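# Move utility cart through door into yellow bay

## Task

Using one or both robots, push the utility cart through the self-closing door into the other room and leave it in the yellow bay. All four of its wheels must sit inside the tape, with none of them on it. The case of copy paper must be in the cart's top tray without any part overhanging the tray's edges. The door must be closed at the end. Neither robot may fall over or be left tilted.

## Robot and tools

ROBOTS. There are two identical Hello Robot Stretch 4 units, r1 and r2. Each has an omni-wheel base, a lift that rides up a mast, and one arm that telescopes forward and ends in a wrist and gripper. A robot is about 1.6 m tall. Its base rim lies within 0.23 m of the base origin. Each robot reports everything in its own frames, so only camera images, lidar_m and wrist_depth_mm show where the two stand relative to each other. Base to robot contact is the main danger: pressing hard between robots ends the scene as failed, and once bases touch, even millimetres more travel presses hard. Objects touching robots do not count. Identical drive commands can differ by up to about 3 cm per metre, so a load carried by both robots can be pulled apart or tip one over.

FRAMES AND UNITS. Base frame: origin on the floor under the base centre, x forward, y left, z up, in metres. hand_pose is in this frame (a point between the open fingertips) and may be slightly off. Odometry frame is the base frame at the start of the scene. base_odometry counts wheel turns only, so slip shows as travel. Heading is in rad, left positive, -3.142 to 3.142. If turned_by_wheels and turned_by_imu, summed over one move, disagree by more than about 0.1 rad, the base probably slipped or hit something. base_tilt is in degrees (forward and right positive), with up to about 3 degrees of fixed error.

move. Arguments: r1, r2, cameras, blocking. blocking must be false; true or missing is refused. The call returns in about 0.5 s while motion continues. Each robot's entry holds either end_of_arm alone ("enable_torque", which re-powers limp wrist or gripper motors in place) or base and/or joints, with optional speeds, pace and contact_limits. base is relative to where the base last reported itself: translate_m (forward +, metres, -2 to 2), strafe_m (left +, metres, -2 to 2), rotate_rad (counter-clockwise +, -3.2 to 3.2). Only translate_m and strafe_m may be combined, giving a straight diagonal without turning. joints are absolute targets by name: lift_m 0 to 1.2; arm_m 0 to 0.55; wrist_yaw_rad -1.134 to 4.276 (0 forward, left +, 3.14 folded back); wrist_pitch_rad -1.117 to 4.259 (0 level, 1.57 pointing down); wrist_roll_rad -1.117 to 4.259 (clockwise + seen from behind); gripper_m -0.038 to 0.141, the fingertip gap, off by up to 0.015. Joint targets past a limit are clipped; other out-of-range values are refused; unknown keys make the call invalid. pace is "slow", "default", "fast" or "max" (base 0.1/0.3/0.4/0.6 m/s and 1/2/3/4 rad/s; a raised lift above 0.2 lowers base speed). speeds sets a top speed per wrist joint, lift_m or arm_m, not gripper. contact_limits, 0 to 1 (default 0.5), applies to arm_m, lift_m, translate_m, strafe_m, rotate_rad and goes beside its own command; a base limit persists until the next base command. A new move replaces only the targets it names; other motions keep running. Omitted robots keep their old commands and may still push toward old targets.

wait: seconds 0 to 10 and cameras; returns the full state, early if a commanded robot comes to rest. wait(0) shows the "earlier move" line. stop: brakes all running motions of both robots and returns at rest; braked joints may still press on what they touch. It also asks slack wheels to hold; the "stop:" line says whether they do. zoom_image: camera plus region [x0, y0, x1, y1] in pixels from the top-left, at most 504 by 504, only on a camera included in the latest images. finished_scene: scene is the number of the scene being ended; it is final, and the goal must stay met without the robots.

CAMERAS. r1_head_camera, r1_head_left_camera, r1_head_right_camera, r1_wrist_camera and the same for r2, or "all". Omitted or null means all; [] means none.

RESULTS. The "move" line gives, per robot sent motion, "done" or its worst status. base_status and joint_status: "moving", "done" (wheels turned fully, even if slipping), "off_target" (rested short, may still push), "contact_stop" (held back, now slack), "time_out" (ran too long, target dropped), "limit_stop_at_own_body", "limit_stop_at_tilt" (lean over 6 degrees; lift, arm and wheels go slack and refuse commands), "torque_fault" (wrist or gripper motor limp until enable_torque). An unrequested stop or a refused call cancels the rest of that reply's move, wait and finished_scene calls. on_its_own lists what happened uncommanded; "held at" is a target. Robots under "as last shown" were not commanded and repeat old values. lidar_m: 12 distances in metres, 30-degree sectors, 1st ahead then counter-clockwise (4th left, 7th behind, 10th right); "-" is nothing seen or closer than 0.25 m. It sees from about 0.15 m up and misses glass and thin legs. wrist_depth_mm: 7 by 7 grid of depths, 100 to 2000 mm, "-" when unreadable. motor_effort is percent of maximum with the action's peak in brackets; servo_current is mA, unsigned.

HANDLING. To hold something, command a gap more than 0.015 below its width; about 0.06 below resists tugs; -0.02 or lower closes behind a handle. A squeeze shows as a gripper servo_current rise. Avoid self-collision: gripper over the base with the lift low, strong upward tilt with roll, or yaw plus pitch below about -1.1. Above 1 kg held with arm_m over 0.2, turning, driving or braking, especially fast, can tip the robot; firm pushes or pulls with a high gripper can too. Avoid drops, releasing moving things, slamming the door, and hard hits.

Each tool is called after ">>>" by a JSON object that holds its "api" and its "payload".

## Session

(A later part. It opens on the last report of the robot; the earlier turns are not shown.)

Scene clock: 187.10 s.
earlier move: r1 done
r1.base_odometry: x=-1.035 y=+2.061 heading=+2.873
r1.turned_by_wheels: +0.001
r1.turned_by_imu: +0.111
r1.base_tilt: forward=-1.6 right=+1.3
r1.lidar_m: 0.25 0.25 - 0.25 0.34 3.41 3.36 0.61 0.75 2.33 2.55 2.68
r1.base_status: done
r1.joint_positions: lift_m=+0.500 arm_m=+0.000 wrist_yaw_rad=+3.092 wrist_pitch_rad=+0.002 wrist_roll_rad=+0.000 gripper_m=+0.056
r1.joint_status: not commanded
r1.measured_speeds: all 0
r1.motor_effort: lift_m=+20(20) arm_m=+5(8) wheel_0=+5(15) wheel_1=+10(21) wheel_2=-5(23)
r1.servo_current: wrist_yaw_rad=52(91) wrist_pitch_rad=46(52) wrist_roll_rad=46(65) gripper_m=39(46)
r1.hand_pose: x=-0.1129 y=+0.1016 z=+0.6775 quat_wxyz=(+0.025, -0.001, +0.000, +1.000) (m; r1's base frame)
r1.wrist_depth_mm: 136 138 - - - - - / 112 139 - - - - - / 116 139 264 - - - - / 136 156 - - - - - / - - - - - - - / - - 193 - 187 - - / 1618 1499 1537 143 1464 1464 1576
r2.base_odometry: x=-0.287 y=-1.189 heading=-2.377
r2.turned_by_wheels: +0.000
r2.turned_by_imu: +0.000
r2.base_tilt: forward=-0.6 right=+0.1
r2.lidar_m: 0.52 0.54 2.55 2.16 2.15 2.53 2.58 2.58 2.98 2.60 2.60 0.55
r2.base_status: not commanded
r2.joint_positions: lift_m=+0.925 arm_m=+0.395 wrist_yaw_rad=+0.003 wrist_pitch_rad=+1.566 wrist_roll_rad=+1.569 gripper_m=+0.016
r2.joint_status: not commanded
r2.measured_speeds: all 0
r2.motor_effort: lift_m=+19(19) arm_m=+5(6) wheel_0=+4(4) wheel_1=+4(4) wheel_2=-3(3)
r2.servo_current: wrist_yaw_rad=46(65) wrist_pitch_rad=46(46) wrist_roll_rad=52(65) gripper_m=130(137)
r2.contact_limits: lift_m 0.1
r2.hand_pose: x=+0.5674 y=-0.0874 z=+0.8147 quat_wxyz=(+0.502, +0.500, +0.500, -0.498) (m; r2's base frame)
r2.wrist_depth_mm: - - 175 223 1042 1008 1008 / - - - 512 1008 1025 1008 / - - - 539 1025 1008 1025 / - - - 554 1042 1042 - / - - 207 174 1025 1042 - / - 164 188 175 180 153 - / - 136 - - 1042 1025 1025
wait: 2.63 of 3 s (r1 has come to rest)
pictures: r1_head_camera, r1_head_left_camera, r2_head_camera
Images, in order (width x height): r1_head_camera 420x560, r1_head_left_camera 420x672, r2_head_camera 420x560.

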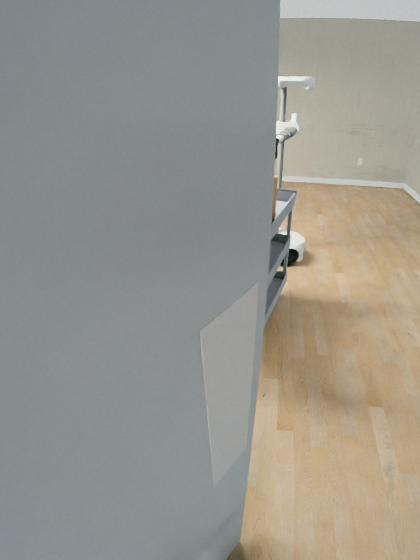

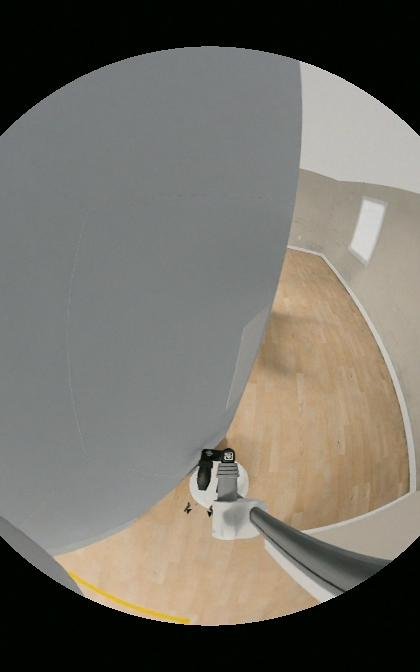

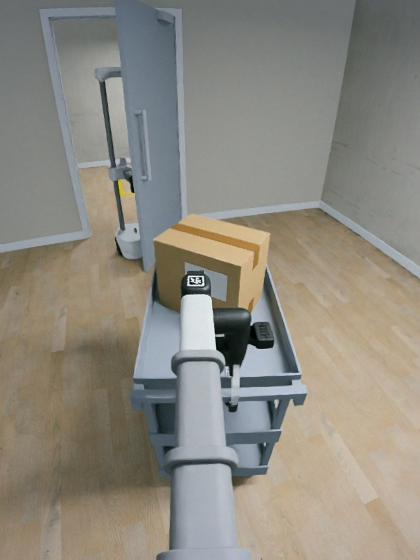

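>>> {"api": "move", "payload": {"blocking": false, "r1": {"base":{"translate_m":0.32,"strafe_m":0.2}}, "cameras": []}}

>>> {"api": "wait", "payload": {"seconds": 4, "cameras": ["r1_head_camera","r1_head_left_camera","r2_head_camera"]}}

Scene clock: 195.60 s.
move: r1 moving
r1.base_odometry: x=-1.069 y=+2.051 heading=+2.872
r1.turned_by_wheels: -0.001
r1.turned_by_imu: -0.001
r1.base_tilt: forward=-1.6 right=+1.3
r1.lidar_m: 0.27 0.25 - 0.25 0.34 3.44 3.38 0.66 0.81 2.35 2.57 2.61
r1.base_status: translate_m moving; strafe_m moving
r1.joint_positions: lift_m=+0.500 arm_m=+0.000 wrist_yaw_rad=+3.092 wrist_pitch_rad=+0.002 wrist_roll_rad=+0.000 gripper_m=+0.056
r1.joint_status: not commanded
r1.measured_speeds: translate_m=+0.116 strafe_m=+0.073 rotate_rad=-0.006 lift_m=+0.000 arm_m=+0.000 wrist_yaw_rad=+0.000 wrist_pitch_rad=+0.000 wrist_roll_rad=+0.000
r1.motor_effort: lift_m=+20(20) arm_m=+5(5) wheel_0=-13(13) wheel_1=+16(19) wheel_2=-12(15)
r1.servo_current: wrist_yaw_rad=46(65) wrist_pitch_rad=39(52) wrist_roll_rad=46(65) gripper_m=46(46)
r1.hand_pose: x=-0.1129 y=+0.1016 z=+0.6775 quat_wxyz=(+0.025, -0.001, +0.000, +1.000) (m; r1's base frame)
r1.wrist_depth_mm: - 137 - - - - - / - 137 - - - - - / 109 137 202 - - - - / 124 138 - - - - - / 715 - - - - - - / - - 193 - 187 - - / 1499 1499 1537 143 1499 1464 1576
r2: as last shown
r2.base_tilt: forward=-0.7 right=+0.0
r2.lidar_m: 0.50 0.59 2.54 2.18 2.18 2.50 2.54 2.60 2.99 2.60 2.58 0.55
r2.motor_effort: lift_m=+19(19) arm_m=+5(5) wheel_0=+4(4) wheel_1=+4(4) wheel_2=-3(3)
r2.servo_current: wrist_yaw_rad=39(52) wrist_pitch_rad=46(46) wrist_roll_rad=52(59) gripper_m=124(130)
r2.contact_limits: lift_m 0.1
r2.wrist_depth_mm: - - 174 222 1008 991 1008 / - - - 512 1025 1008 1008 / - - - 530 1025 1025 1008 / - - - 554 1025 1025 - / - - 207 175 1025 1008 - / - 163 188 175 179 153 - / - 136 - - 1025 1042 1008
pictures: none
No camera images: "cameras" was empty.

Scene clock: 197.70 s.
earlier move: r1 done
r1.base_odometry: x=-1.397 y=+1.953 heading=+2.873
r1.turned_by_wheels: +0.001
r1.turned_by_imu: +0.003
r1.base_tilt: forward=-1.6 right=+1.3
r1.lidar_m: 1.32 0.25 0.25 - 0.25 0.38 3.67 1.00 1.22 2.58 2.82 1.30
r1.base_status: done
r1.joint_positions: lift_m=+0.500 arm_m=+0.000 wrist_yaw_rad=+3.092 wrist_pitch_rad=+0.002 wrist_roll_rad=+0.000 gripper_m=+0.056
r1.joint_status: not commanded
r1.measured_speeds: all 0
r1.motor_effort: lift_m=+20(20) arm_m=+5(5) wheel_0=-5(15) wheel_1=+5(21) wheel_2=-1(15)
r1.servo_current: wrist_yaw_rad=46(78) wrist_pitch_rad=46(52) wrist_roll_rad=46(72) gripper_m=39(52)
r1.hand_pose: x=-0.1129 y=+0.1016 z=+0.6775 quat_wxyz=(+0.025, -0.001, +0.000, +1.000) (m; r1's base frame)
r1.wrist_depth_mm: 136 138 - - - 283 182 / 113 139 - - - 287 185 / 117 139 266 - - 289 185 / 137 162 - - - 293 187 / - - - - - 291 187 / - - 193 - 187 291 186 / 1576 1537 1464 153 640 217 185
r2.base_odometry: x=-0.287 y=-1.189 heading=-2.377
r2.turned_by_wheels: +0.000
r2.turned_by_imu: +0.000
r2.base_tilt: forward=-0.6 right=+0.0
r2.lidar_m: 0.54 0.57 2.49 2.17 2.16 2.51 2.55 2.57 2.96 2.58 2.58 0.57
r2.base_status: not commanded
r2.joint_positions: lift_m=+0.925 arm_m=+0.395 wrist_yaw_rad=+0.003 wrist_pitch_rad=+1.566 wrist_roll_rad=+1.569 gripper_m=+0.016
r2.joint_status: not commanded
r2.measured_speeds: all 0
r2.motor_effort: lift_m=+19(19) arm_m=+5(5) wheel_0=+4(4) wheel_1=+4(4) wheel_2=-3(4)
r2.servo_current: wrist_yaw_rad=39(65) wrist_pitch_rad=46(52) wrist_roll_rad=39(59) gripper_m=124(137)
r2.contact_limits: lift_m 0.1
r2.hand_pose: x=+0.5674 y=-0.0874 z=+0.8147 quat_wxyz=(+0.502, +0.500, +0.500, -0.498) (m; r2's base frame)
r2.wrist_depth_mm: - - 174 224 1008 991 991 / - - - 508 1008 1042 1008 / - - - 535 1025 1008 1008 / - - - 549 1025 1008 - / - - 207 175 1025 1008 - / - 163 187 175 179 153 - / - 137 - - 1025 1025 1008
wait: 2.10 of 4 s (r1 has come to rest)
pictures: r1_head_camera, r1_head_left_camera, r2_head_camera
Images, in order (width x height): r1_head_camera 420x560, r1_head_left_camera 420x672, r2_head_camera 420x560.

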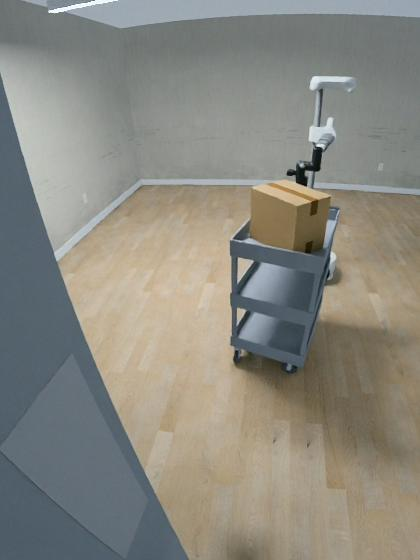

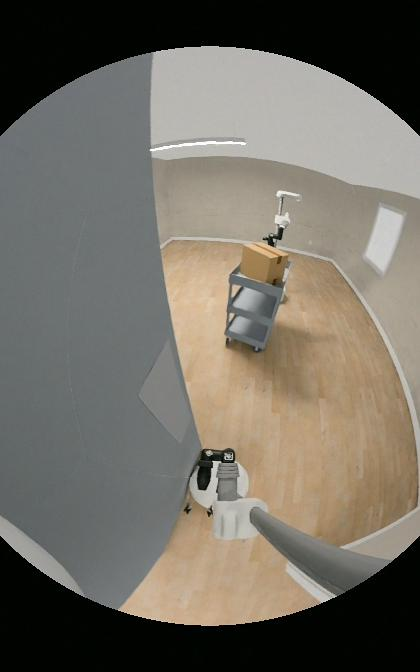

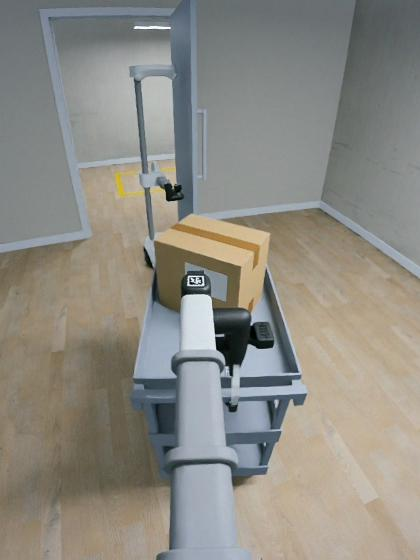

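>>> {"api": "move", "payload": {"blocking": false, "r1": {"base":{"translate_m":0.04,"strafe_m":0.45}}, "cameras": []}}

>>> {"api": "wait", "payload": {"seconds": 4, "cameras": ["r1_head_left_camera","r2_head_camera"]}}

Scene clock: 203.13 s.
move: r1 moving
r1.base_odometry: x=-1.409 y=+1.921 heading=+2.872
r1.turned_by_wheels: -0.001
r1.turned_by_imu: -0.001
r1.base_tilt: forward=-1.6 right=+1.3
r1.lidar_m: 1.34 0.25 0.25 - 0.25 0.38 3.66 1.01 1.26 2.60 2.85 1.30
r1.base_status: translate_m moving; strafe_m moving
r1.joint_positions: lift_m=+0.500 arm_m=+0.000 wrist_yaw_rad=+3.092 wrist_pitch_rad=+0.002 wrist_roll_rad=+0.000 gripper_m=+0.056
r1.joint_status: not commanded
r1.measured_speeds: translate_m=+0.011 strafe_m=+0.133 rotate_rad=+0.003 lift_m=+0.000 arm_m=+0.000 wrist_yaw_rad=+0.000 wrist_pitch_rad=+0.000 wrist_roll_rad=+0.000
r1.motor_effort: lift_m=+20(20) arm_m=+5(5) wheel_0=-19(19) wheel_1=+14(14) wheel_2=-3(4)
r1.servo_current: wrist_yaw_rad=52(65) wrist_pitch_rad=39(46) wrist_roll_rad=52(65) gripper_m=39(46)
r1.hand_pose: x=-0.1129 y=+0.1016 z=+0.6775 quat_wxyz=(+0.025, -0.001, +0.000, +1.000) (m; r1's base frame)
r1.wrist_depth_mm: 136 138 - - - 260 - / 112 139 - - - 264 177 / 116 140 262 - - 266 177 / 137 159 - - - 268 178 / - - - - - 268 178 / - - 194 - 188 267 178 / 1618 1499 1499 153 521 221 177
r2: as last shown
r2.base_tilt: forward=-0.6 right=+0.1
r2.lidar_m: 0.51 0.57 2.51 2.17 2.14 2.51 2.57 2.58 2.99 2.57 2.59 0.56
r2.motor_effort: lift_m=+19(19) arm_m=+5(5) wheel_0=+4(4) wheel_1=+4(4) wheel_2=-3(3)
r2.servo_current: wrist_yaw_rad=59(65) wrist_pitch_rad=46(46) wrist_roll_rad=52(52) gripper_m=130(130)
r2.contact_limits: lift_m 0.1
r2.wrist_depth_mm: - - 174 223 1025 1008 991 / - - - 508 1025 1008 1008 / - - - 535 1025 1025 1025 / - - - 554 1025 1008 - / - - 208 175 1025 1042 - / - 164 188 175 180 153 - / - 137 - - 1042 1025 1042
pictures: none
No camera images: "cameras" was empty.

Scene clock: 205.50 s.
earlier move: r1 contact_stop
r1.base_odometry: x=-1.459 y=+1.776 heading=+2.950
r1.turned_by_wheels: +0.078
r1.turned_by_imu: +0.037
r1.base_tilt: forward=-1.6 right=+1.3
r1.lidar_m: 1.35 0.25 0.25 - 0.25 0.29 4.10 1.10 1.32 2.73 3.05 1.35
r1.base_status: translate_m contact_stop (by the wheels' count: +0.011 of +0.040); strafe_m contact_stop (by the wheels' count: +0.188 of +0.450)
r1.joint_positions: lift_m=+0.500 arm_m=+0.000 wrist_yaw_rad=+3.091 wrist_pitch_rad=+0.002 wrist_roll_rad=+0.000 gripper_m=+0.056
r1.joint_status: not commanded
r1.measured_speeds: all 0
r1.on_its_own: the wheels are slack since a contact_stop
r1.motor_effort: lift_m=+19(20) arm_m=+4(5) wheel_0=+0(29) wheel_1=+0(32) wheel_2=+0(5)
r1.servo_current: wrist_yaw_rad=39(65) wrist_pitch_rad=39(52) wrist_roll_rad=39(65) gripper_m=39(52)
r1.hand_pose: x=-0.1127 y=+0.1019 z=+0.6776 quat_wxyz=(+0.025, -0.001, +0.000, +1.000) (m; r1's base frame)
r1.wrist_depth_mm: - 137 - - 399 225 - / - 138 - - 407 229 165 / 111 138 216 - 462 247 167 / 128 141 - - 473 229 167 / - - - - 413 230 167 / - - 194 - 187 231 167 / 1661 1499 1537 153 415 200 -
r2.base_odometry: x=-0.287 y=-1.189 heading=-2.377
r2.turned_by_wheels: +0.000
r2.turned_by_imu: +0.000
r2.base_tilt: forward=-0.7 right=+0.1
r2.lidar_m: 0.54 0.55 2.54 2.14 2.15 2.49 2.56 2.57 2.96 2.59 2.58 0.55
r2.base_status: not commanded
r2.joint_positions: lift_m=+0.925 arm_m=+0.395 wrist_yaw_rad=+0.003 wrist_pitch_rad=+1.566 wrist_roll_rad=+1.569 gripper_m=+0.016
r2.joint_status: not commanded
r2.measured_speeds: all 0
r2.motor_effort: lift_m=+19(19) arm_m=+5(5) wheel_0=+3(4) wheel_1=+4(4) wheel_2=-3(3)
r2.servo_current: wrist_yaw_rad=46(65) wrist_pitch_rad=39(52) wrist_roll_rad=52(65) gripper_m=130(137)
r2.contact_limits: lift_m 0.1
r2.hand_pose: x=+0.5674 y=-0.0874 z=+0.8147 quat_wxyz=(+0.502, +0.500, +0.500, -0.498) (m; r2's base frame)
r2.wrist_depth_mm: - - 175 224 1008 1025 1008 / - - - 508 1025 1008 1025 / - - - 535 1025 1008 1008 / - - - 549 1025 1008 - / - - 207 175 1042 1025 - / - 164 188 175 179 154 - / - 137 - - 1042 1025 1025
wait: 2.37 of 4 s (r1 has come to rest)
pictures: r1_head_left_camera, r2_head_camera
Images, in order (width x height): r1_head_left_camera 420x672, r2_head_camera 420x560.

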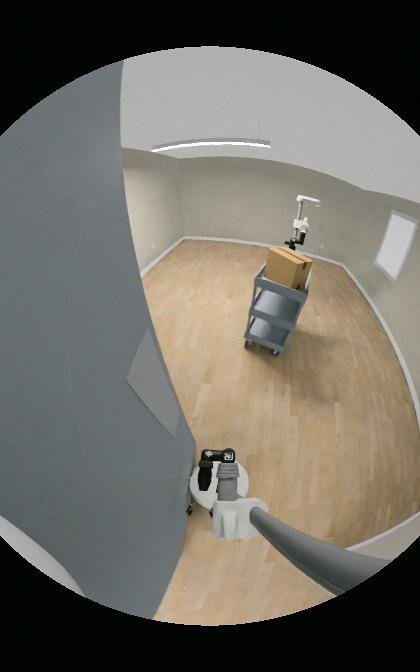

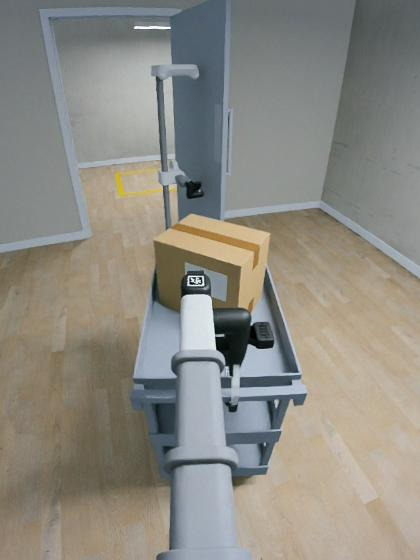

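>>> {"api": "move", "payload": {"blocking": false, "r1": {"base":{"translate_m":0.12,"strafe_m":0.2},"contact_limits":{"translate_m":0.7,"strafe_m":0.7},"pace":"slow"}, "cameras": []}}

>>> {"api": "wait", "payload": {"seconds": 5, "cameras": ["r1_head_left_camera","r2_head_camera"]}}

r1: "contact_limits": translate_m and strafe_m are given together and make one move, which takes one limit: state it under one of them only
Scene clock: 209.53 s.
r1.base_odometry: x=-1.459 y=+1.776 heading=+2.950
r1.turned_by_wheels: +0.000
r1.turned_by_imu: +0.000
r1.base_tilt: forward=-1.6 right=+1.3
r1.lidar_m: 1.37 0.27 0.25 - 0.25 0.30 4.07 1.13 1.33 2.73 3.06 1.33
r1.base_status: translate_m contact_stop (by the wheels' count: +0.011 of +0.040); strafe_m contact_stop (by the wheels' count: +0.188 of +0.450)
r1.joint_positions: lift_m=+0.500 arm_m=+0.000 wrist_yaw_rad=+3.091 wrist_pitch_rad=+0.002 wrist_roll_rad=+0.000 gripper_m=+0.056
r1.joint_status: not commanded
r1.measured_speeds: all 0
r1.on_its_own: the wheels are slack since a contact_stop
r1.motor_effort: lift_m=+19(20) arm_m=+4(5) wheel_0=+0(29) wheel_1=+0(32) wheel_2=+0(5)
r1.servo_current: wrist_yaw_rad=33(65) wrist_pitch_rad=39(52) wrist_roll_rad=46(65) gripper_m=46(52)
r1.hand_pose: x=-0.1127 y=+0.1019 z=+0.6776 quat_wxyz=(+0.025, -0.001, +0.000, +1.000) (m; r1's base frame)
r1.wrist_depth_mm: - 137 - - 397 225 - / - 138 - - 404 228 165 / 111 138 216 - 466 246 166 / 128 141 - - 473 230 167 / - - - - 410 231 167 / - - 195 - 187 230 166 / 1708 1537 1499 154 413 199 -
r2.base_odometry: x=-0.287 y=-1.189 heading=-2.377
r2.turned_by_wheels: +0.000
r2.turned_by_imu: +0.000
r2.base_tilt: forward=-0.6 right=+0.0
r2.lidar_m: 0.51 0.56 2.50 2.17 2.15 2.50 2.58 2.56 2.97 2.60 2.59 0.56
r2.base_status: not commanded
r2.joint_positions: lift_m=+0.925 arm_m=+0.395 wrist_yaw_rad=+0.003 wrist_pitch_rad=+1.566 wrist_roll_rad=+1.569 gripper_m=+0.016
r2.joint_status: not commanded
r2.measured_speeds: all 0
r2.motor_effort: lift_m=+19(19) arm_m=+5(5) wheel_0=+4(4) wheel_1=+4(4) wheel_2=-3(3)
r2.servo_current: wrist_yaw_rad=39(65) wrist_pitch_rad=46(52) wrist_roll_rad=39(65) gripper_m=130(137)
r2.contact_limits: lift_m 0.1
r2.hand_pose: x=+0.5674 y=-0.0874 z=+0.8147 quat_wxyz=(+0.502, +0.500, +0.500, -0.498) (m; r2's base frame)
r2.wrist_depth_mm: - - 174 223 1025 1025 1008 / - - - 508 1008 1008 1008 / - - - 535 1025 1008 1008 / - - - 554 1042 1025 - / - - 207 175 1025 1042 - / - 164 187 175 179 153 - / - 136 - - 1025 1025 1008
pictures: none

not run: a call was refused earlier in this reply.

>>> {"api": "move", "payload": {"blocking": false, "r1": {"base":{"translate_m":0.12,"strafe_m":0.2},"contact_limits":{"strafe_m":0.65},"pace":"slow"}, "cameras": []}}

>>> {"api": "wait", "payload": {"seconds": 5, "cameras": ["r1_head_left_camera","r2_head_camera"]}}

Scene clock: 214.87 s.
move: r1 moving
r1.base_odometry: x=-1.467 y=+1.767 heading=+2.950
r1.turned_by_wheels: +0.000
r1.turned_by_imu: +0.000
r1.base_tilt: forward=-1.6 right=+1.3
r1.lidar_m: 1.37 0.27 0.25 - 0.25 0.31 4.08 1.08 1.33 2.75 3.07 1.33
r1.base_status: translate_m moving; strafe_m moving
r1.joint_positions: lift_m=+0.500 arm_m=+0.000 wrist_yaw_rad=+3.091 wrist_pitch_rad=+0.002 wrist_roll_rad=+0.000 gripper_m=+0.056
r1.joint_status: not commanded
r1.measured_speeds: translate_m=+0.025 strafe_m=+0.042 rotate_rad=+0.000 lift_m=+0.000 arm_m=+0.000 wrist_yaw_rad=+0.000 wrist_pitch_rad=+0.000 wrist_roll_rad=+0.000
r1.motor_effort: lift_m=+19(19) arm_m=+4(4) wheel_0=-5(8) wheel_1=+13(14) wheel_2=-5(5)
r1.servo_current: wrist_yaw_rad=39(72) wrist_pitch_rad=39(46) wrist_roll_rad=39(65) gripper_m=39(46)
r1.contact_limits: strafe_m 0.65
r1.hand_pose: x=-0.1127 y=+0.1019 z=+0.6776 quat_wxyz=(+0.025, -0.001, +0.000, +1.000) (m; r1's base frame)
r1.wrist_depth_mm: - 137 - - 384 220 - / - 137 - - 387 224 172 / 111 138 216 - 392 210 165 / 125 141 - - 397 226 166 / - - - - 399 227 166 / - - 194 - 187 229 165 / 1708 1499 1537 153 353 198 -
r2.base_odometry: x=-0.287 y=-1.189 heading=-2.377
r2.turned_by_wheels: +0.000
r2.turned_by_imu: +0.000
r2.base_tilt: forward=-0.7 right=+0.1
r2.lidar_m: 0.52 0.57 2.51 2.14 2.17 2.51 2.55 2.57 2.99 2.59 2.60 0.53
r2.base_status: not commanded
r2.joint_positions: lift_m=+0.925 arm_m=+0.395 wrist_yaw_rad=+0.003 wrist_pitch_rad=+1.566 wrist_roll_rad=+1.569 gripper_m=+0.016
r2.joint_status: not commanded
r2.measured_speeds: all 0
r2.motor_effort: lift_m=+19(19) arm_m=+5(5) wheel_0=+4(4) wheel_1=+4(4) wheel_2=-3(3)
r2.servo_current: wrist_yaw_rad=52(52) wrist_pitch_rad=46(52) wrist_roll_rad=39(65) gripper_m=124(137)
r2.contact_limits: lift_m 0.1
r2.hand_pose: x=+0.5674 y=-0.0874 z=+0.8147 quat_wxyz=(+0.502, +0.500, +0.500, -0.498) (m; r2's base frame)
r2.wrist_depth_mm: - - 174 223 1008 1008 1008 / - - - 512 1025 1025 1008 / - - - 530 1025 1008 1008 / - - - 554 1025 1025 - / - - 207 175 1025 1025 - / - 164 187 175 179 154 - / - 137 - - 1042 1042 1025
pictures: none
No camera images: "cameras" was empty.

Scene clock: 216.27 s.
earlier move: r1 contact_stop
r1.base_odometry: x=-1.498 y=+1.738 heading=+2.973
r1.turned_by_wheels: +0.024
r1.turned_by_imu: +0.033
r1.base_tilt: forward=-1.6 right=+1.3
r1.lidar_m: 1.38 0.27 0.25 - 0.25 0.29 4.16 1.16 1.41 2.77 3.15 1.31
r1.base_status: translate_m contact_stop (by the wheels' count: +0.031 of +0.120); strafe_m contact_stop (by the wheels' count: +0.044 of +0.200)
r1.joint_positions: lift_m=+0.500 arm_m=+0.000 wrist_yaw_rad=+3.091 wrist_pitch_rad=+0.002 wrist_roll_rad=+0.000 gripper_m=+0.056
r1.joint_status: not commanded
r1.measured_speeds: all 0
r1.on_its_own: the wheels are slack since a contact_stop
r1.motor_effort: lift_m=+19(19) arm_m=+3(4) wheel_0=+0(28) wheel_1=+0(35) wheel_2=+0(7)
r1.servo_current: wrist_yaw_rad=39(72) wrist_pitch_rad=39(46) wrist_roll_rad=59(65) gripper_m=46(46)
r1.contact_limits: strafe_m 0.65
r1.hand_pose: x=-0.1127 y=+0.1019 z=+0.6776 quat_wxyz=(+0.025, -0.001, +0.000, +1.000) (m; r1's base frame)
r1.wrist_depth_mm: 136 138 - - 336 204 - / 112 139 - - 342 205 - / 116 139 264 - 382 206 - / 136 159 - - 387 208 - / - - - - 345 208 163 / - - 195 - 191 209 - / 1708 1499 1537 143 347 182 -
r2.base_odometry: x=-0.287 y=-1.189 heading=-2.377
r2.turned_by_wheels: +0.000
r2.turned_by_imu: +0.000
r2.base_tilt: forward=-0.6 right=+0.1
r2.lidar_m: 0.51 0.54 2.54 2.16 2.16 2.50 2.57 2.57 2.99 2.57 2.58 0.56
r2.base_status: not commanded
r2.joint_positions: lift_m=+0.925 arm_m=+0.395 wrist_yaw_rad=+0.003 wrist_pitch_rad=+1.566 wrist_roll_rad=+1.569 gripper_m=+0.016
r2.joint_status: not commanded
r2.measured_speeds: all 0
r2.motor_effort: lift_m=+19(19) arm_m=+5(6) wheel_0=+4(4) wheel_1=+4(4) wheel_2=-3(4)
r2.servo_current: wrist_yaw_rad=52(59) wrist_pitch_rad=46(52) wrist_roll_rad=59(65) gripper_m=124(137)
r2.contact_limits: lift_m 0.1
r2.hand_pose: x=+0.5674 y=-0.0874 z=+0.8147 quat_wxyz=(+0.502, +0.500, +0.500, -0.498) (m; r2's base frame)
r2.wrist_depth_mm: - - 174 222 1025 1008 1025 / - - - 512 1008 1008 1008 / - - - 535 1025 1008 1025 / - - - 554 1008 1008 - / - - 208 175 1025 1025 - / - 164 187 175 179 153 - / - 137 - - 1025 1025 1025
wait: 1.40 of 5 s (r1 has come to rest)
pictures: r1_head_left_camera, r2_head_camera
Images, in order (width x height): r1_head_left_camera 420x672, r2_head_camera 420x560.

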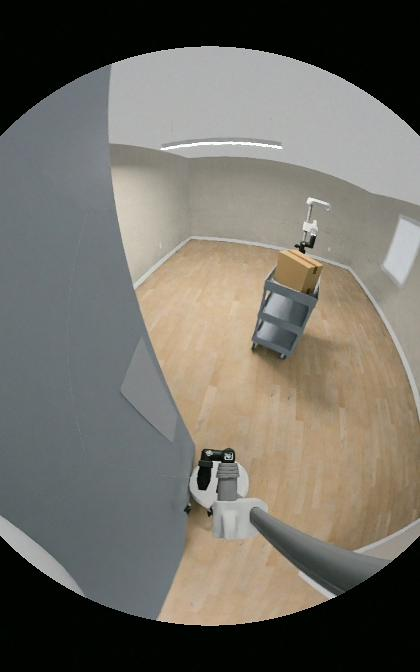

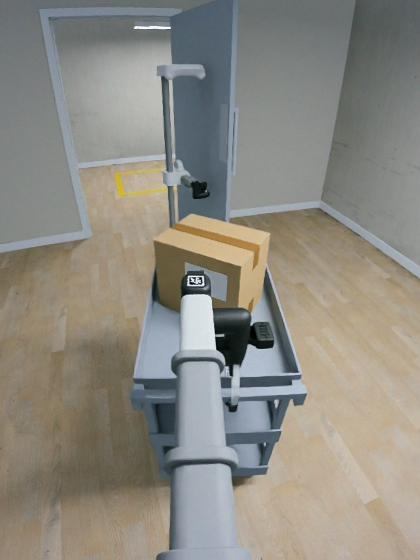

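>>> {"api": "move", "payload": {"blocking": false, "r1": {"base":{"translate_m":0.0}}, "r2": {"base":{"strafe_m":-0.12},"pace":"slow"}, "cameras": []}}

>>> {"api": "wait", "payload": {"seconds": 3, "cameras": ["r1_head_left_camera","r2_head_camera","r2_wrist_camera"]}}

Scene clock: 261.20 s.
move: r1 done; r2 moving
r1.base_odometry: x=-1.498 y=+1.738 heading=+2.973
r1.turned_by_wheels: +0.000
r1.turned_by_imu: +0.000
r1.base_tilt: forward=-1.6 right=+1.3
r1.lidar_m: 1.39 0.25 0.25 - 0.25 0.29 4.19 1.14 1.40 2.75 3.14 1.32
r1.base_status: done
r1.joint_positions: lift_m=+0.500 arm_m=+0.000 wrist_yaw_rad=+3.091 wrist_pitch_rad=+0.002 wrist_roll_rad=+0.000 gripper_m=+0.056
r1.joint_status: not commanded
r1.measured_speeds: all 0
r1.motor_effort: lift_m=+19(19) arm_m=+4(4) wheel_0=+0(2) wheel_1=+1(1) wheel_2=+0(0)
r1.servo_current: wrist_yaw_rad=39(59) wrist_pitch_rad=39(52) wrist_roll_rad=46(59) gripper_m=39(46)
r1.hand_pose: x=-0.1127 y=+0.1019 z=+0.6776 quat_wxyz=(+0.025, -0.001, +0.000, +1.000) (m; r1's base frame)
r1.wrist_depth_mm: 136 138 - - 336 204 - / 113 139 - - 340 204 - / 116 139 264 - 382 206 - / 137 158 - - 387 208 - / - - - - 347 208 163 / - - 194 - 191 208 - / 1708 1499 1499 143 345 182 -
r2.base_odometry: x=-0.297 y=-1.179 heading=-2.377
r2.turned_by_wheels: +0.000
r2.turned_by_imu: +0.001
r2.base_tilt: forward=-0.7 right=+0.0
r2.lidar_m: 0.51 0.55 2.52 2.15 2.17 2.54 2.55 2.58 3.00 2.59 2.58 0.55
r2.base_status: strafe_m moving
r2.joint_positions: lift_m=+0.925 arm_m=+0.395 wrist_yaw_rad=+0.003 wrist_pitch_rad=+1.566 wrist_roll_rad=+1.569 gripper_m=+0.016
r2.joint_status: not commanded
r2.measured_speeds: translate_m=-0.001 strafe_m=-0.056 rotate_rad=+0.003 lift_m=+0.000 arm_m=+0.000 wrist_yaw_rad=+0.000 wrist_pitch_rad=+0.000 wrist_roll_rad=+0.000
r2.motor_effort: lift_m=+19(19) arm_m=+5(5) wheel_0=+11(14) wheel_1=-7(7) wheel_2=+0(2)
r2.servo_current: wrist_yaw_rad=46(59) wrist_pitch_rad=46(46) wrist_roll_rad=52(59) gripper_m=124(130)
r2.contact_limits: lift_m 0.1
r2.hand_pose: x=+0.5674 y=-0.0874 z=+0.8147 quat_wxyz=(+0.502, +0.500, +0.500, -0.498) (m; r2's base frame)
r2.wrist_depth_mm: - - 199 253 1008 1025 1025 / - - - 415 1025 1025 1025 / - - - 1025 1025 1025 1008 / - - - 1025 1025 1025 - / - - 203 1042 1042 1025 - / - - 189 1025 175 155 - / - 135 - - 1025 1008 1025
pictures: none
No camera images: "cameras" was empty.

Scene clock: 263.03 s.
earlier move: r2 done
r1.base_odometry: x=-1.498 y=+1.738 heading=+2.973
r1.turned_by_wheels: +0.000
r1.turned_by_imu: +0.000
r1.base_tilt: forward=-1.6 right=+1.3
r1.lidar_m: 1.33 0.25 0.25 - 0.25 0.29 4.18 1.15 1.39 2.77 3.16 1.37
r1.base_status: done
r1.joint_positions: lift_m=+0.500 arm_m=+0.000 wrist_yaw_rad=+3.091 wrist_pitch_rad=+0.002 wrist_roll_rad=+0.000 gripper_m=+0.056
r1.joint_status: not commanded
r1.measured_speeds: all 0
r1.motor_effort: lift_m=+19(19) arm_m=+4(4) wheel_0=+0(2) wheel_1=+1(1) wheel_2=+0(0)
r1.servo_current: wrist_yaw_rad=52(72) wrist_pitch_rad=46(52) wrist_roll_rad=59(59) gripper_m=39(46)
r1.hand_pose: x=-0.1127 y=+0.1019 z=+0.6776 quat_wxyz=(+0.025, -0.001, +0.000, +1.000) (m; r1's base frame)
r1.wrist_depth_mm: 136 138 - - 336 203 - / 113 139 - - 342 205 - / 116 139 264 - 382 206 - / 136 158 - - 387 207 - / - - - - 347 208 163 / - - 193 - 191 208 - / 1756 1464 1499 143 349 182 -
r2.base_odometry: x=-0.370 y=-1.102 heading=-2.376
r2.turned_by_wheels: +0.000
r2.turned_by_imu: +0.001
r2.base_tilt: forward=-0.6 right=+0.1
r2.lidar_m: 0.49 0.52 2.68 2.28 2.26 2.64 2.53 2.54 2.90 2.50 2.49 0.58
r2.base_status: done
r2.joint_positions: lift_m=+0.925 arm_m=+0.395 wrist_yaw_rad=+0.003 wrist_pitch_rad=+1.566 wrist_roll_rad=+1.569 gripper_m=+0.016
r2.joint_status: not commanded
r2.measured_speeds: all 0
r2.motor_effort: lift_m=+19(19) arm_m=+5(5) wheel_0=+10(16) wheel_1=-2(8) wheel_2=+0(2)
r2.servo_current: wrist_yaw_rad=39(65) wrist_pitch_rad=39(46) wrist_roll_rad=46(59) gripper_m=117(130)
r2.contact_limits: lift_m 0.1
r2.hand_pose: x=+0.5674 y=-0.0874 z=+0.8147 quat_wxyz=(+0.502, +0.500, +0.500, -0.498) (m; r2's base frame)
r2.wrist_depth_mm: 228 237 209 173 1008 1008 1008 / - - 196 174 1025 1008 1025 / - - 199 175 1025 1008 1008 / - - 200 175 1025 1008 - / - - 195 175 1042 - - / - - 187 220 179 - - / - 135 - - 1060 1025 1042
wait: 1.83 of 3 s (r2 has come to rest)
pictures: r1_head_left_camera, r2_head_camera, r2_wrist_camera
Images, in order (width x height): r1_head_left_camera 420x672, r2_head_camera 420x560, r2_wrist_camera 616x392.

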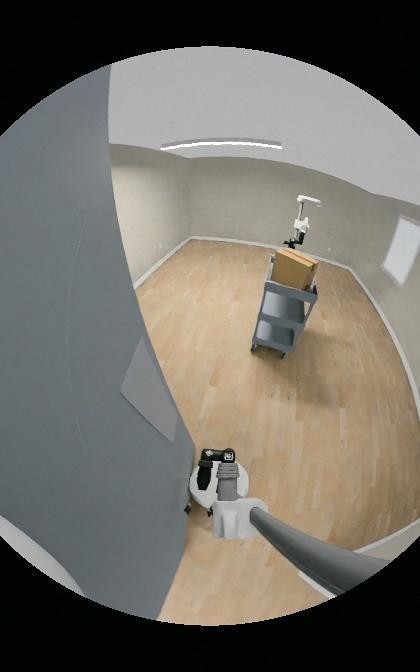

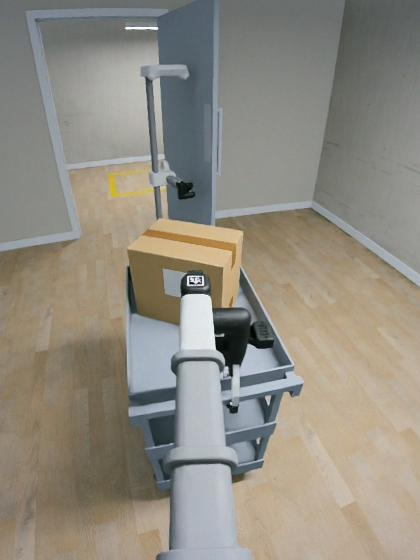

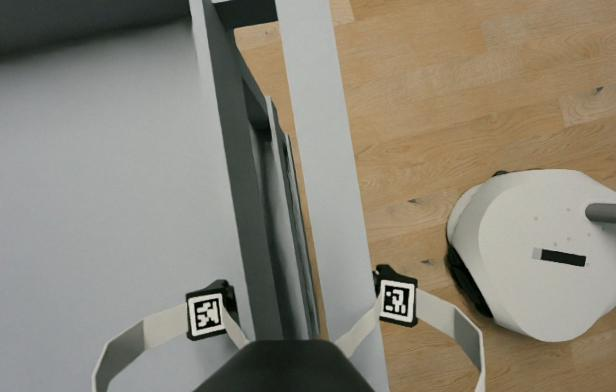

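>>> {"api": "move", "payload": {"blocking": false, "r2": {"base":{"strafe_m":-0.15},"pace":"slow"}, "cameras": []}}

>>> {"api": "wait", "payload": {"seconds": 3, "cameras": []}}

>>> {"api": "move", "payload": {"blocking": false, "r2": {"base":{"rotate_rad":0.2},"pace":"slow"}, "cameras": []}}

>>> {"api": "wait", "payload": {"seconds": 3, "cameras": []}}

>>> {"api": "move", "payload": {"blocking": false, "r2": {"base":{"strafe_m":-0.15},"pace":"slow"}, "cameras": []}}

>>> {"api": "wait", "payload": {"seconds": 3, "cameras": ["r1_head_left_camera","r2_head_camera","r2_wrist_camera"]}}

Scene clock: 275.10 s.
move: r2 moving
r1: as last shown
r1.base_tilt: forward=-1.5 right=+1.3
r1.lidar_m: 1.37 0.27 0.25 - 0.25 0.30 4.21 1.15 1.42 2.78 3.15 1.32
r1.motor_effort: lift_m=+19(19) arm_m=+3(4) wheel_0=+0(1) wheel_1=+1(1) wheel_2=+0(0)
r1.servo_current: wrist_yaw_rad=52(59) wrist_pitch_rad=39(52) wrist_roll_rad=52(59) gripper_m=46(46)
r1.wrist_depth_mm: 136 138 - - 338 204 - / 113 139 - - 338 204 - / 116 139 263 - 382 206 - / 136 159 - - 387 207 - / - - - - 349 208 163 / - - 194 - 191 208 - / 1756 1464 1537 143 345 182 -
r2.base_odometry: x=-0.380 y=-1.092 heading=-2.376
r2.turned_by_wheels: +0.001
r2.turned_by_imu: +0.001
r2.base_tilt: forward=-0.7 right=+0.1
r2.lidar_m: 0.50 0.50 2.66 2.30 2.30 2.67 2.52 2.53 2.87 2.46 2.46 0.57
r2.base_status: strafe_m moving
r2.joint_positions: lift_m=+0.925 arm_m=+0.395 wrist_yaw_rad=+0.003 wrist_pitch_rad=+1.566 wrist_roll_rad=+1.568 gripper_m=+0.016
r2.joint_status: not commanded
r2.measured_speeds: translate_m=+0.000 strafe_m=-0.056 rotate_rad=+0.003 lift_m=+0.000 arm_m=+0.000 wrist_yaw_rad=+0.000 wrist_pitch_rad=+0.000 wrist_roll_rad=-0.002
r2.motor_effort: lift_m=+19(19) arm_m=+5(5) wheel_0=+11(15) wheel_1=-6(7) wheel_2=+0(1)
r2.servo_current: wrist_yaw_rad=46(52) wrist_pitch_rad=39(52) wrist_roll_rad=52(59) gripper_m=117(124)
r2.contact_limits: lift_m 0.1
r2.hand_pose: x=+0.5674 y=-0.0874 z=+0.8147 quat_wxyz=(+0.502, +0.500, +0.500, -0.498) (m; r2's base frame)
r2.wrist_depth_mm: 225 232 214 174 1025 1008 1008 / - - 209 174 1008 1008 991 / - - 202 175 1025 1008 1008 / - - 203 175 1025 1042 - / - - 198 175 1025 - - / - - 188 216 178 - - / - 135 - - 1042 1025 1025
pictures: none
No camera images: "cameras" was empty.

Scene clock: 277.23 s.
earlier move: r2 done
r1.base_odometry: x=-1.498 y=+1.738 heading=+2.973
r1.turned_by_wheels: +0.000
r1.turned_by_imu: +0.000
r1.base_tilt: forward=-1.5 right=+1.3
r1.lidar_m: 1.38 0.26 0.25 - 0.25 0.30 4.15 1.16 1.45 2.77 3.14 1.36
r1.base_status: not commanded
r1.joint_positions: lift_m=+0.500 arm_m=+0.000 wrist_yaw_rad=+3.091 wrist_pitch_rad=+0.002 wrist_roll_rad=+0.000 gripper_m=+0.056
r1.joint_status: not commanded
r1.measured_speeds: all 0
r1.motor_effort: lift_m=+19(19) arm_m=+4(4) wheel_0=+0(1) wheel_1=+1(1) wheel_2=+0(0)
r1.servo_current: wrist_yaw_rad=39(59) wrist_pitch_rad=46(52) wrist_roll_rad=46(65) gripper_m=39(52)
r1.hand_pose: x=-0.1127 y=+0.1019 z=+0.6776 quat_wxyz=(+0.025, -0.001, +0.000, +1.000) (m; r1's base frame)
r1.wrist_depth_mm: 136 138 - - 338 204 - / 113 138 - - 340 204 - / 117 139 263 - 382 207 - / 136 158 - - 384 207 - / - - - - 345 208 163 / - - 193 - 191 207 - / 1756 1499 1537 143 347 182 -
r2.base_odometry: x=-0.474 y=-0.994 heading=-2.376
r2.turned_by_wheels: +0.000
r2.turned_by_imu: +0.001
r2.base_tilt: forward=-0.7 right=+0.1
r2.lidar_m: 0.46 0.44 2.84 2.42 2.40 2.81 2.50 2.51 2.72 2.33 2.32 0.58
r2.base_status: done
r2.joint_positions: lift_m=+0.925 arm_m=+0.395 wrist_yaw_rad=+0.003 wrist_pitch_rad=+1.566 wrist_roll_rad=+1.566 gripper_m=+0.016
r2.joint_status: not commanded
r2.measured_speeds: all 0
r2.motor_effort: lift_m=+19(19) arm_m=+5(6) wheel_0=+10(16) wheel_1=-2(7) wheel_2=+0(2)
r2.servo_current: wrist_yaw_rad=39(59) wrist_pitch_rad=39(52) wrist_roll_rad=52(59) gripper_m=111(124)
r2.contact_limits: lift_m 0.1
r2.hand_pose: x=+0.5674 y=-0.0874 z=+0.8147 quat_wxyz=(+0.503, +0.499, +0.501, -0.497) (m; r2's base frame)
r2.wrist_depth_mm: 188 200 173 1025 1025 1025 991 / 223 190 226 1025 1025 1008 1025 / - - 224 174 1008 1025 1008 / - - 203 174 1025 1025 - / - - 200 175 1025 - - / - - 185 213 177 152 - / - 139 - - 176 1025 1025
wait: 2.13 of 3 s (r2 has come to rest)
pictures: none
No camera images: "cameras" was empty.

Scene clock: 277.73 s.
move: r2 moving
r1: as last shown
r1.base_tilt: forward=-1.6 right=+1.3
r1.lidar_m: 1.35 0.25 0.25 - 0.25 0.28 4.17 1.16 1.41 2.76 3.16 1.35
r1.motor_effort: lift_m=+19(19) arm_m=+4(4) wheel_0=+0(1) wheel_1=+0(1) wheel_2=+0(0)
r1.servo_current: wrist_yaw_rad=46(65) wrist_pitch_rad=39(46) wrist_roll_rad=59(65) gripper_m=46(46)
r1.wrist_depth_mm: 136 138 - - 334 203 - / 113 139 - - 340 204 - / 116 139 263 - 379 206 - / 136 159 - - 384 208 - / - - - - 347 208 163 / - - 193 - 191 208 - / 1708 1464 1576 143 349 182 -
r2.base_odometry: x=-0.474 y=-0.994 heading=-2.254
r2.turned_by_wheels: +0.121
r2.turned_by_imu: +0.118
r2.base_tilt: forward=-0.7 right=+0.1
r2.lidar_m: 0.48 0.48 2.62 2.42 2.43 2.74 2.50 2.54 2.55 2.33 2.34 0.58
r2.base_status: rotate_rad moving
r2.joint_positions: lift_m=+0.925 arm_m=+0.395 wrist_yaw_rad=+0.003 wrist_pitch_rad=+1.569 wrist_roll_rad=+1.566 gripper_m=+0.016
r2.joint_status: not commanded
r2.measured_speeds: translate_m=+0.001 strafe_m=-0.001 rotate_rad=+0.427 lift_m=+0.000 arm_m=+0.000 wrist_yaw_rad=+0.000 wrist_pitch_rad=+0.000 wrist_roll_rad=+0.000
r2.motor_effort: lift_m=+19(19) arm_m=+6(6) wheel_0=-8(13) wheel_1=-6(7) wheel_2=-11(14)
r2.servo_current: wrist_yaw_rad=52(65) wrist_pitch_rad=46(46) wrist_roll_rad=52(52) gripper_m=117(117)
r2.contact_limits: lift_m 0.1
r2.hand_pose: x=+0.5666 y=-0.0874 z=+0.8147 quat_wxyz=(+0.502, +0.499, +0.501, -0.498) (m; r2's base frame)
r2.wrist_depth_mm: 220 231 213 174 1025 1025 1025 / - - 207 175 1042 1042 1025 / - - 200 175 1042 1025 1025 / - - 190 175 1008 1042 - / - - 198 176 1042 - - / - - 186 230 177 - - / - 135 - - 176 1060 1025
pictures: none
No camera images: "cameras" was empty.

Scene clock: 278.40 s.
earlier move: r2 done
r1.base_odometry: x=-1.498 y=+1.738 heading=+2.973
r1.turned_by_wheels: +0.000
r1.turned_by_imu: +0.000
r1.base_tilt: forward=-1.6 right=+1.3
r1.lidar_m: 1.36 0.26 0.25 - 0.25 0.28 4.17 1.16 1.42 2.77 3.15 1.33
r1.base_status: not commanded
r1.joint_positions: lift_m=+0.500 arm_m=+0.000 wrist_yaw_rad=+3.091 wrist_pitch_rad=+0.002 wrist_roll_rad=+0.000 gripper_m=+0.056
r1.joint_status: not commanded
r1.measured_speeds: all 0
r1.motor_effort: lift_m=+19(19) arm_m=+3(4) wheel_0=+0(1) wheel_1=+0(1) wheel_2=+0(0)
r1.servo_current: wrist_yaw_rad=39(65) wrist_pitch_rad=46(46) wrist_roll_rad=52(65) gripper_m=46(46)
r1.hand_pose: x=-0.1127 y=+0.1019 z=+0.6776 quat_wxyz=(+0.025, -0.001, +0.000, +1.000) (m; r1's base frame)
r1.wrist_depth_mm: 136 138 - - 336 204 - / 113 139 - - 340 204 - / 116 139 264 - 382 206 - / 136 159 - - 387 207 - / - - - - 347 208 163 / - - 194 - 191 208 - / 1708 1499 1537 143 347 182 -
r2.base_odometry: x=-0.474 y=-0.994 heading=-2.177
r2.turned_by_wheels: +0.077
r2.turned_by_imu: +0.076
r2.base_tilt: forward=-0.7 right=+0.1
r2.lidar_m: 0.52 0.53 2.56 2.42 2.47 2.69 2.50 2.55 2.46 2.31 2.37 0.55
r2.base_status: done
r2.joint_positions: lift_m=+0.925 arm_m=+0.395 wrist_yaw_rad=+0.003 wrist_pitch_rad=+1.568 wrist_roll_rad=+1.569 gripper_m=+0.016
r2.joint_status: not commanded
r2.measured_speeds: all 0
r2.motor_effort: lift_m=+19(19) arm_m=+5(6) wheel_0=-4(13) wheel_1=-5(7) wheel_2=-5(14)
r2.servo_current: wrist_yaw_rad=46(65) wrist_pitch_rad=39(46) wrist_roll_rad=65(65) gripper_m=124(124)
r2.contact_limits: lift_m 0.1
r2.hand_pose: x=+0.5667 y=-0.0874 z=+0.8147 quat_wxyz=(+0.502, +0.499, +0.501, -0.498) (m; r2's base frame)
r2.wrist_depth_mm: - - 200 174 1008 1008 1008 / - - 180 174 1025 1008 1008 / - - 176 175 1025 1025 1008 / - - - 175 1008 1042 - / - - 202 1025 1025 - - / - 162 185 521 178 156 - / - 134 - - 1025 1025 1025
wait: 0.67 of 3 s (r2 has come to rest)
pictures: none
No camera images: "cameras" was empty.

Scene clock: 278.90 s.
move: r2 moving
r1: as last shown
r1.lidar_m: 1.34 0.25 0.25 - 0.25 0.29 4.16 1.17 1.41 2.78 3.16 1.35
r1.motor_effort: lift_m=+19(19) arm_m=+3(4) wheel_0=-1(1) wheel_1=+0(1) wheel_2=+0(0)
r1.servo_current: wrist_yaw_rad=52(59) wrist_pitch_rad=39(52) wrist_roll_rad=52(72) gripper_m=39(46)
r1.wrist_depth_mm: 136 138 - - 334 204 - / 113 139 - - 340 204 - / 116 139 265 - 382 206 - / 136 159 - - 387 207 - / - - - - 347 208 163 / - - 195 - 190 208 - / 1756 1576 1537 143 349 182 -
r2.base_odometry: x=-0.485 y=-0.986 heading=-2.177
r2.turned_by_wheels: +0.000
r2.turned_by_imu: +0.000
r2.base_tilt: forward=-0.7 right=+0.1
r2.lidar_m: 0.53 0.54 2.60 2.39 2.48 2.67 2.49 2.57 2.46 2.32 2.38 0.53
r2.base_status: strafe_m moving
r2.joint_positions: lift_m=+0.925 arm_m=+0.395 wrist_yaw_rad=+0.002 wrist_pitch_rad=+1.568 wrist_roll_rad=+1.569 gripper_m=+0.016
r2.joint_status: not commanded
r2.measured_speeds: translate_m=+0.000 strafe_m=-0.055 rotate_rad=-0.001 lift_m=+0.000 arm_m=+0.000 wrist_yaw_rad=+0.000 wrist_pitch_rad=+0.000 wrist_roll_rad=+0.000
r2.motor_effort: lift_m=+19(19) arm_m=+5(6) wheel_0=+7(10) wheel_1=-7(9) wheel_2=+1(3)
r2.servo_current: wrist_yaw_rad=59(59) wrist_pitch_rad=39(46) wrist_roll_rad=46(65) gripper_m=124(124)
r2.contact_limits: lift_m 0.1
r2.hand_pose: x=+0.5667 y=-0.0874 z=+0.8147 quat_wxyz=(+0.502, +0.499, +0.501, -0.498) (m; r2's base frame)
r2.wrist_depth_mm: 233 - 211 200 1025 1008 1008 / - - 187 496 1025 1025 1025 / - - 181 174 1042 1025 1008 / - - - 174 1025 1025 - / - - 202 549 1042 - - / - 162 186 500 178 156 - / - 134 - - 1042 1042 1025
pictures: none
No camera images: "cameras" was empty.

Scene clock: 281.03 s.
earlier move: r2 done
r1.base_odometry: x=-1.498 y=+1.738 heading=+2.973
r1.turned_by_wheels: +0.000
r1.turned_by_imu: +0.000
r1.base_tilt: forward=-1.6 right=+1.3
r1.lidar_m: 1.33 0.26 0.25 - 0.25 0.28 4.18 1.14 1.41 2.76 3.15 1.34
r1.base_status: not commanded
r1.joint_positions: lift_m=+0.500 arm_m=+0.000 wrist_yaw_rad=+3.091 wrist_pitch_rad=+0.002 wrist_roll_rad=+0.000 gripper_m=+0.056
r1.joint_status: not commanded
r1.measured_speeds: all 0
r1.motor_effort: lift_m=+19(19) arm_m=+4(4) wheel_0=+0(1) wheel_1=+0(1) wheel_2=+0(0)
r1.servo_current: wrist_yaw_rad=39(72) wrist_pitch_rad=39(52) wrist_roll_rad=52(72) gripper_m=39(46)
r1.hand_pose: x=-0.1127 y=+0.1019 z=+0.6776 quat_wxyz=(+0.025, -0.001, +0.000, +1.000) (m; r1's base frame)
r1.wrist_depth_mm: 136 138 - - 338 204 - / 112 139 - - 340 205 - / 116 139 263 - 382 207 - / 136 158 - - 384 208 - / - - - - 345 207 163 / - - 194 - 190 208 - / 1708 1499 1576 143 347 182 -
r2.base_odometry: x=-0.597 y=-0.909 heading=-2.176
r2.turned_by_wheels: +0.000
r2.turned_by_imu: +0.001
r2.base_tilt: forward=-0.7 right=+0.1
r2.lidar_m: 0.45 0.49 2.69 2.55 2.59 2.67 2.49 2.56 2.34 2.17 2.22 0.58
r2.base_status: done
r2.joint_positions: lift_m=+0.925 arm_m=+0.395 wrist_yaw_rad=+0.002 wrist_pitch_rad=+1.568 wrist_roll_rad=+1.568 gripper_m=+0.016
r2.joint_status: not commanded
r2.measured_speeds: all 0
r2.motor_effort: lift_m=+19(19) arm_m=+5(6) wheel_0=+8(13) wheel_1=-3(9) wheel_2=+0(3)
r2.servo_current: wrist_yaw_rad=52(65) wrist_pitch_rad=39(46) wrist_roll_rad=46(65) gripper_m=117(130)
r2.contact_limits: lift_m 0.1
r2.hand_pose: x=+0.5667 y=-0.0874 z=+0.8147 quat_wxyz=(+0.502, +0.499, +0.501, -0.498) (m; r2's base frame)
r2.wrist_depth_mm: 198 216 199 174 1008 1008 1008 / 235 - 229 174 1025 1025 1008 / - - 200 174 1008 1025 1008 / - - 191 175 1042 1025 - / - - 195 175 1025 - - / - - 186 209 178 149 - / - 135 - - 176 1025 1042
wait: 2.13 of 3 s (r2 has come to rest)
pictures: r1_head_left_camera, r2_head_camera, r2_wrist_camera
Images, in order (width x height): r1_head_left_camera 420x672, r2_head_camera 420x560, r2_wrist_camera 616x392.

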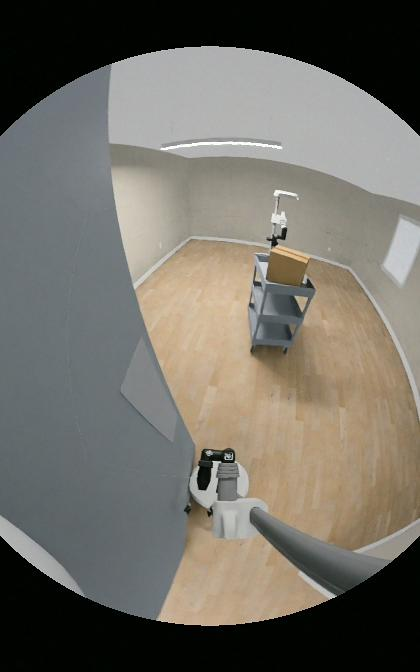

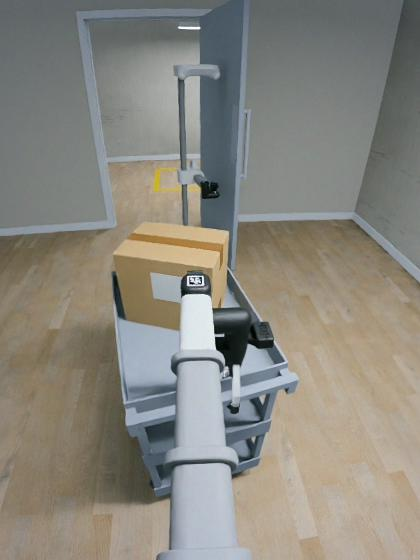

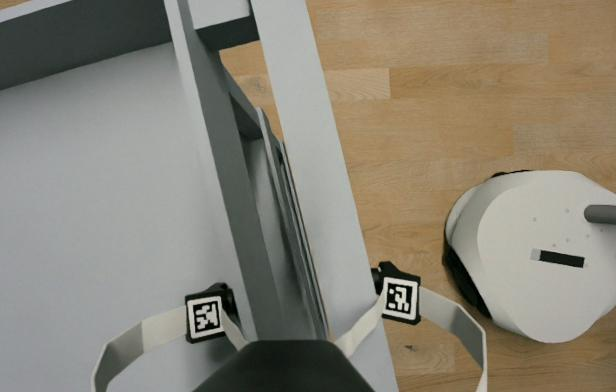

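>>> {"api": "move", "payload": {"blocking": false, "r2": {"base":{"rotate_rad":0.15},"pace":"slow"}, "cameras": []}}

>>> {"api": "wait", "payload": {"seconds": 3, "cameras": ["r2_head_camera","r2_wrist_camera","r2_head_left_camera"]}}

Scene clock: 293.23 s.
move: r2 moving
r1: as last shown
r1.lidar_m: 1.35 0.25 0.25 - 0.25 0.29 4.15 1.17 1.41 2.77 3.16 1.34
r1.servo_current: wrist_yaw_rad=59(59) wrist_pitch_rad=39(46) wrist_roll_rad=33(65) gripper_m=46(46)
r1.wrist_depth_mm: 136 138 - - 336 202 - / 113 139 - - 338 204 - / 117 139 264 - 382 206 - / 137 158 - - 384 207 - / - - - - 343 207 163 / - - 194 - 191 208 - / 1708 1537 1576 143 349 182 -
r2.base_odometry: x=-0.596 y=-0.909 heading=-2.065
r2.turned_by_wheels: +0.112
r2.turned_by_imu: +0.109
r2.base_tilt: forward=-0.6 right=+0.1
r2.lidar_m: 0.49 0.55 2.65 2.56 2.69 2.60 2.49 2.62 2.25 2.18 2.30 0.56
r2.base_status: rotate_rad moving
r2.joint_positions: lift_m=+0.925 arm_m=+0.395 wrist_yaw_rad=+0.002 wrist_pitch_rad=+1.569 wrist_roll_rad=+1.568 gripper_m=+0.016
r2.joint_status: not commanded
r2.measured_speeds: translate_m=+0.000 strafe_m=+0.002 rotate_rad=+0.293 lift_m=+0.000 arm_m=+0.000 wrist_yaw_rad=-0.008 wrist_pitch_rad=+0.000 wrist_roll_rad=+0.012
r2.motor_effort: lift_m=+19(19) arm_m=+6(6) wheel_0=-1(12) wheel_1=-6(8) wheel_2=-8(15)
r2.servo_current: wrist_yaw_rad=39(52) wrist_pitch_rad=39(46) wrist_roll_rad=39(65) gripper_m=124(124)
r2.contact_limits: lift_m 0.1
r2.hand_pose: x=+0.5666 y=-0.0874 z=+0.8147 quat_wxyz=(+0.502, +0.500, +0.500, -0.498) (m; r2's base frame)
r2.wrist_depth_mm: 233 - 208 175 1025 1025 1025 / - - 196 1008 1025 1025 1025 / - - 183 496 1008 1025 1008 / - - - 175 1025 - - / - - 197 1025 1025 - - / - 161 184 496 177 - - / - - - - 1025 1025 1025
pictures: none
No camera images: "cameras" was empty.

Scene clock: 293.80 s.
earlier move: r2 done
r1.base_odometry: x=-1.498 y=+1.738 heading=+2.973
r1.turned_by_wheels: +0.000
r1.turned_by_imu: +0.000
r1.base_tilt: forward=-1.6 right=+1.3
r1.lidar_m: 1.35 0.25 0.25 - 0.25 0.29 4.19 1.16 1.40 2.78 3.15 1.36
r1.base_status: not commanded
r1.joint_positions: lift_m=+0.500 arm_m=+0.000 wrist_yaw_rad=+3.091 wrist_pitch_rad=+0.002 wrist_roll_rad=+0.000 gripper_m=+0.056
r1.joint_status: not commanded
r1.measured_speeds: all 0
r1.motor_effort: lift_m=+19(19) arm_m=+3(4) wheel_0=+0(1) wheel_1=+1(1) wheel_2=+0(0)
r1.servo_current: wrist_yaw_rad=52(72) wrist_pitch_rad=39(52) wrist_roll_rad=39(65) gripper_m=39(46)
r1.hand_pose: x=-0.1127 y=+0.1019 z=+0.6776 quat_wxyz=(+0.025, -0.001, +0.000, +1.000) (m; r1's base frame)
r1.wrist_depth_mm: 136 138 - - 338 204 - / 113 139 - - 343 205 - / 116 139 265 - 382 206 - / 136 158 - - 384 206 - / - - - - 347 208 163 / - - 193 - 191 208 - / 1708 1537 1537 143 347 182 -
r2.base_odometry: x=-0.597 y=-0.909 heading=-2.028
r2.turned_by_wheels: +0.037
r2.turned_by_imu: +0.036
r2.base_tilt: forward=-0.7 right=+0.1
r2.lidar_m: 0.52 0.56 2.63 2.56 2.73 2.56 2.48 2.68 2.23 2.17 2.34 0.54
r2.base_status: done
r2.joint_positions: lift_m=+0.925 arm_m=+0.395 wrist_yaw_rad=+0.000 wrist_pitch_rad=+1.569 wrist_roll_rad=+1.570 gripper_m=+0.016
r2.joint_status: not commanded
r2.measured_speeds: all 0
r2.motor_effort: lift_m=+19(19) arm_m=+6(6) wheel_0=-4(12) wheel_1=-6(8) wheel_2=-6(15)
r2.servo_current: wrist_yaw_rad=46(59) wrist_pitch_rad=46(46) wrist_roll_rad=65(65) gripper_m=111(124)
r2.contact_limits: lift_m 0.1
r2.hand_pose: x=+0.5665 y=-0.0874 z=+0.8147 quat_wxyz=(+0.501, +0.500, +0.500, -0.499) (m; r2's base frame)
r2.wrist_depth_mm: - - 181 207 1025 1008 1008 / - - - 237 1025 1025 1008 / - - - 554 1025 1008 1025 / - - - 244 1042 1025 - / - - 191 1042 1025 - - / - 161 185 1025 178 - - / - 133 - - 1042 1042 1025
wait: 0.57 of 3 s (r2 has come to rest)
pictures: r2_head_camera, r2_head_left_camera, r2_wrist_camera
Images, in order (width x height): r2_head_camera 420x560, r2_head_left_camera 420x672, r2_wrist_camera 616x392.

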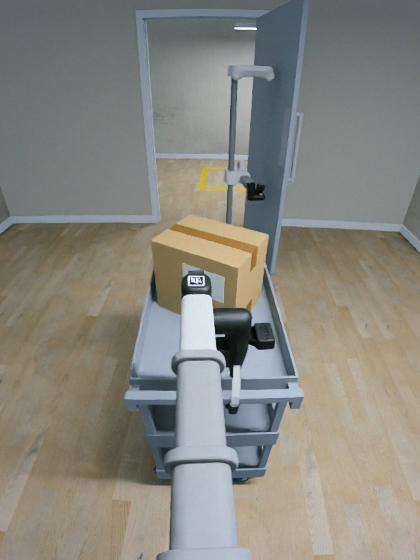

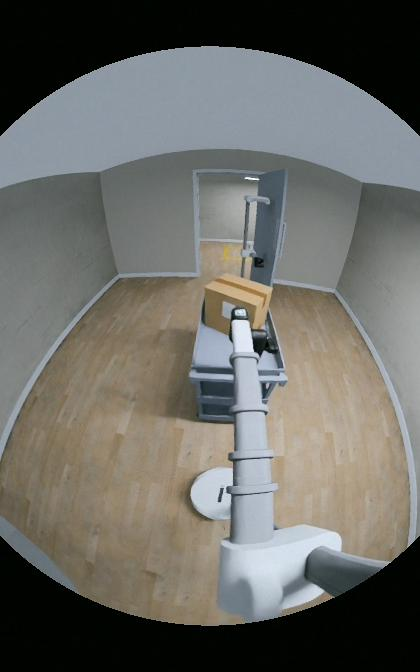

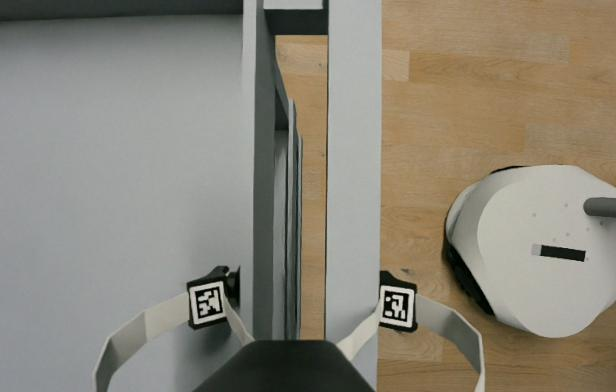

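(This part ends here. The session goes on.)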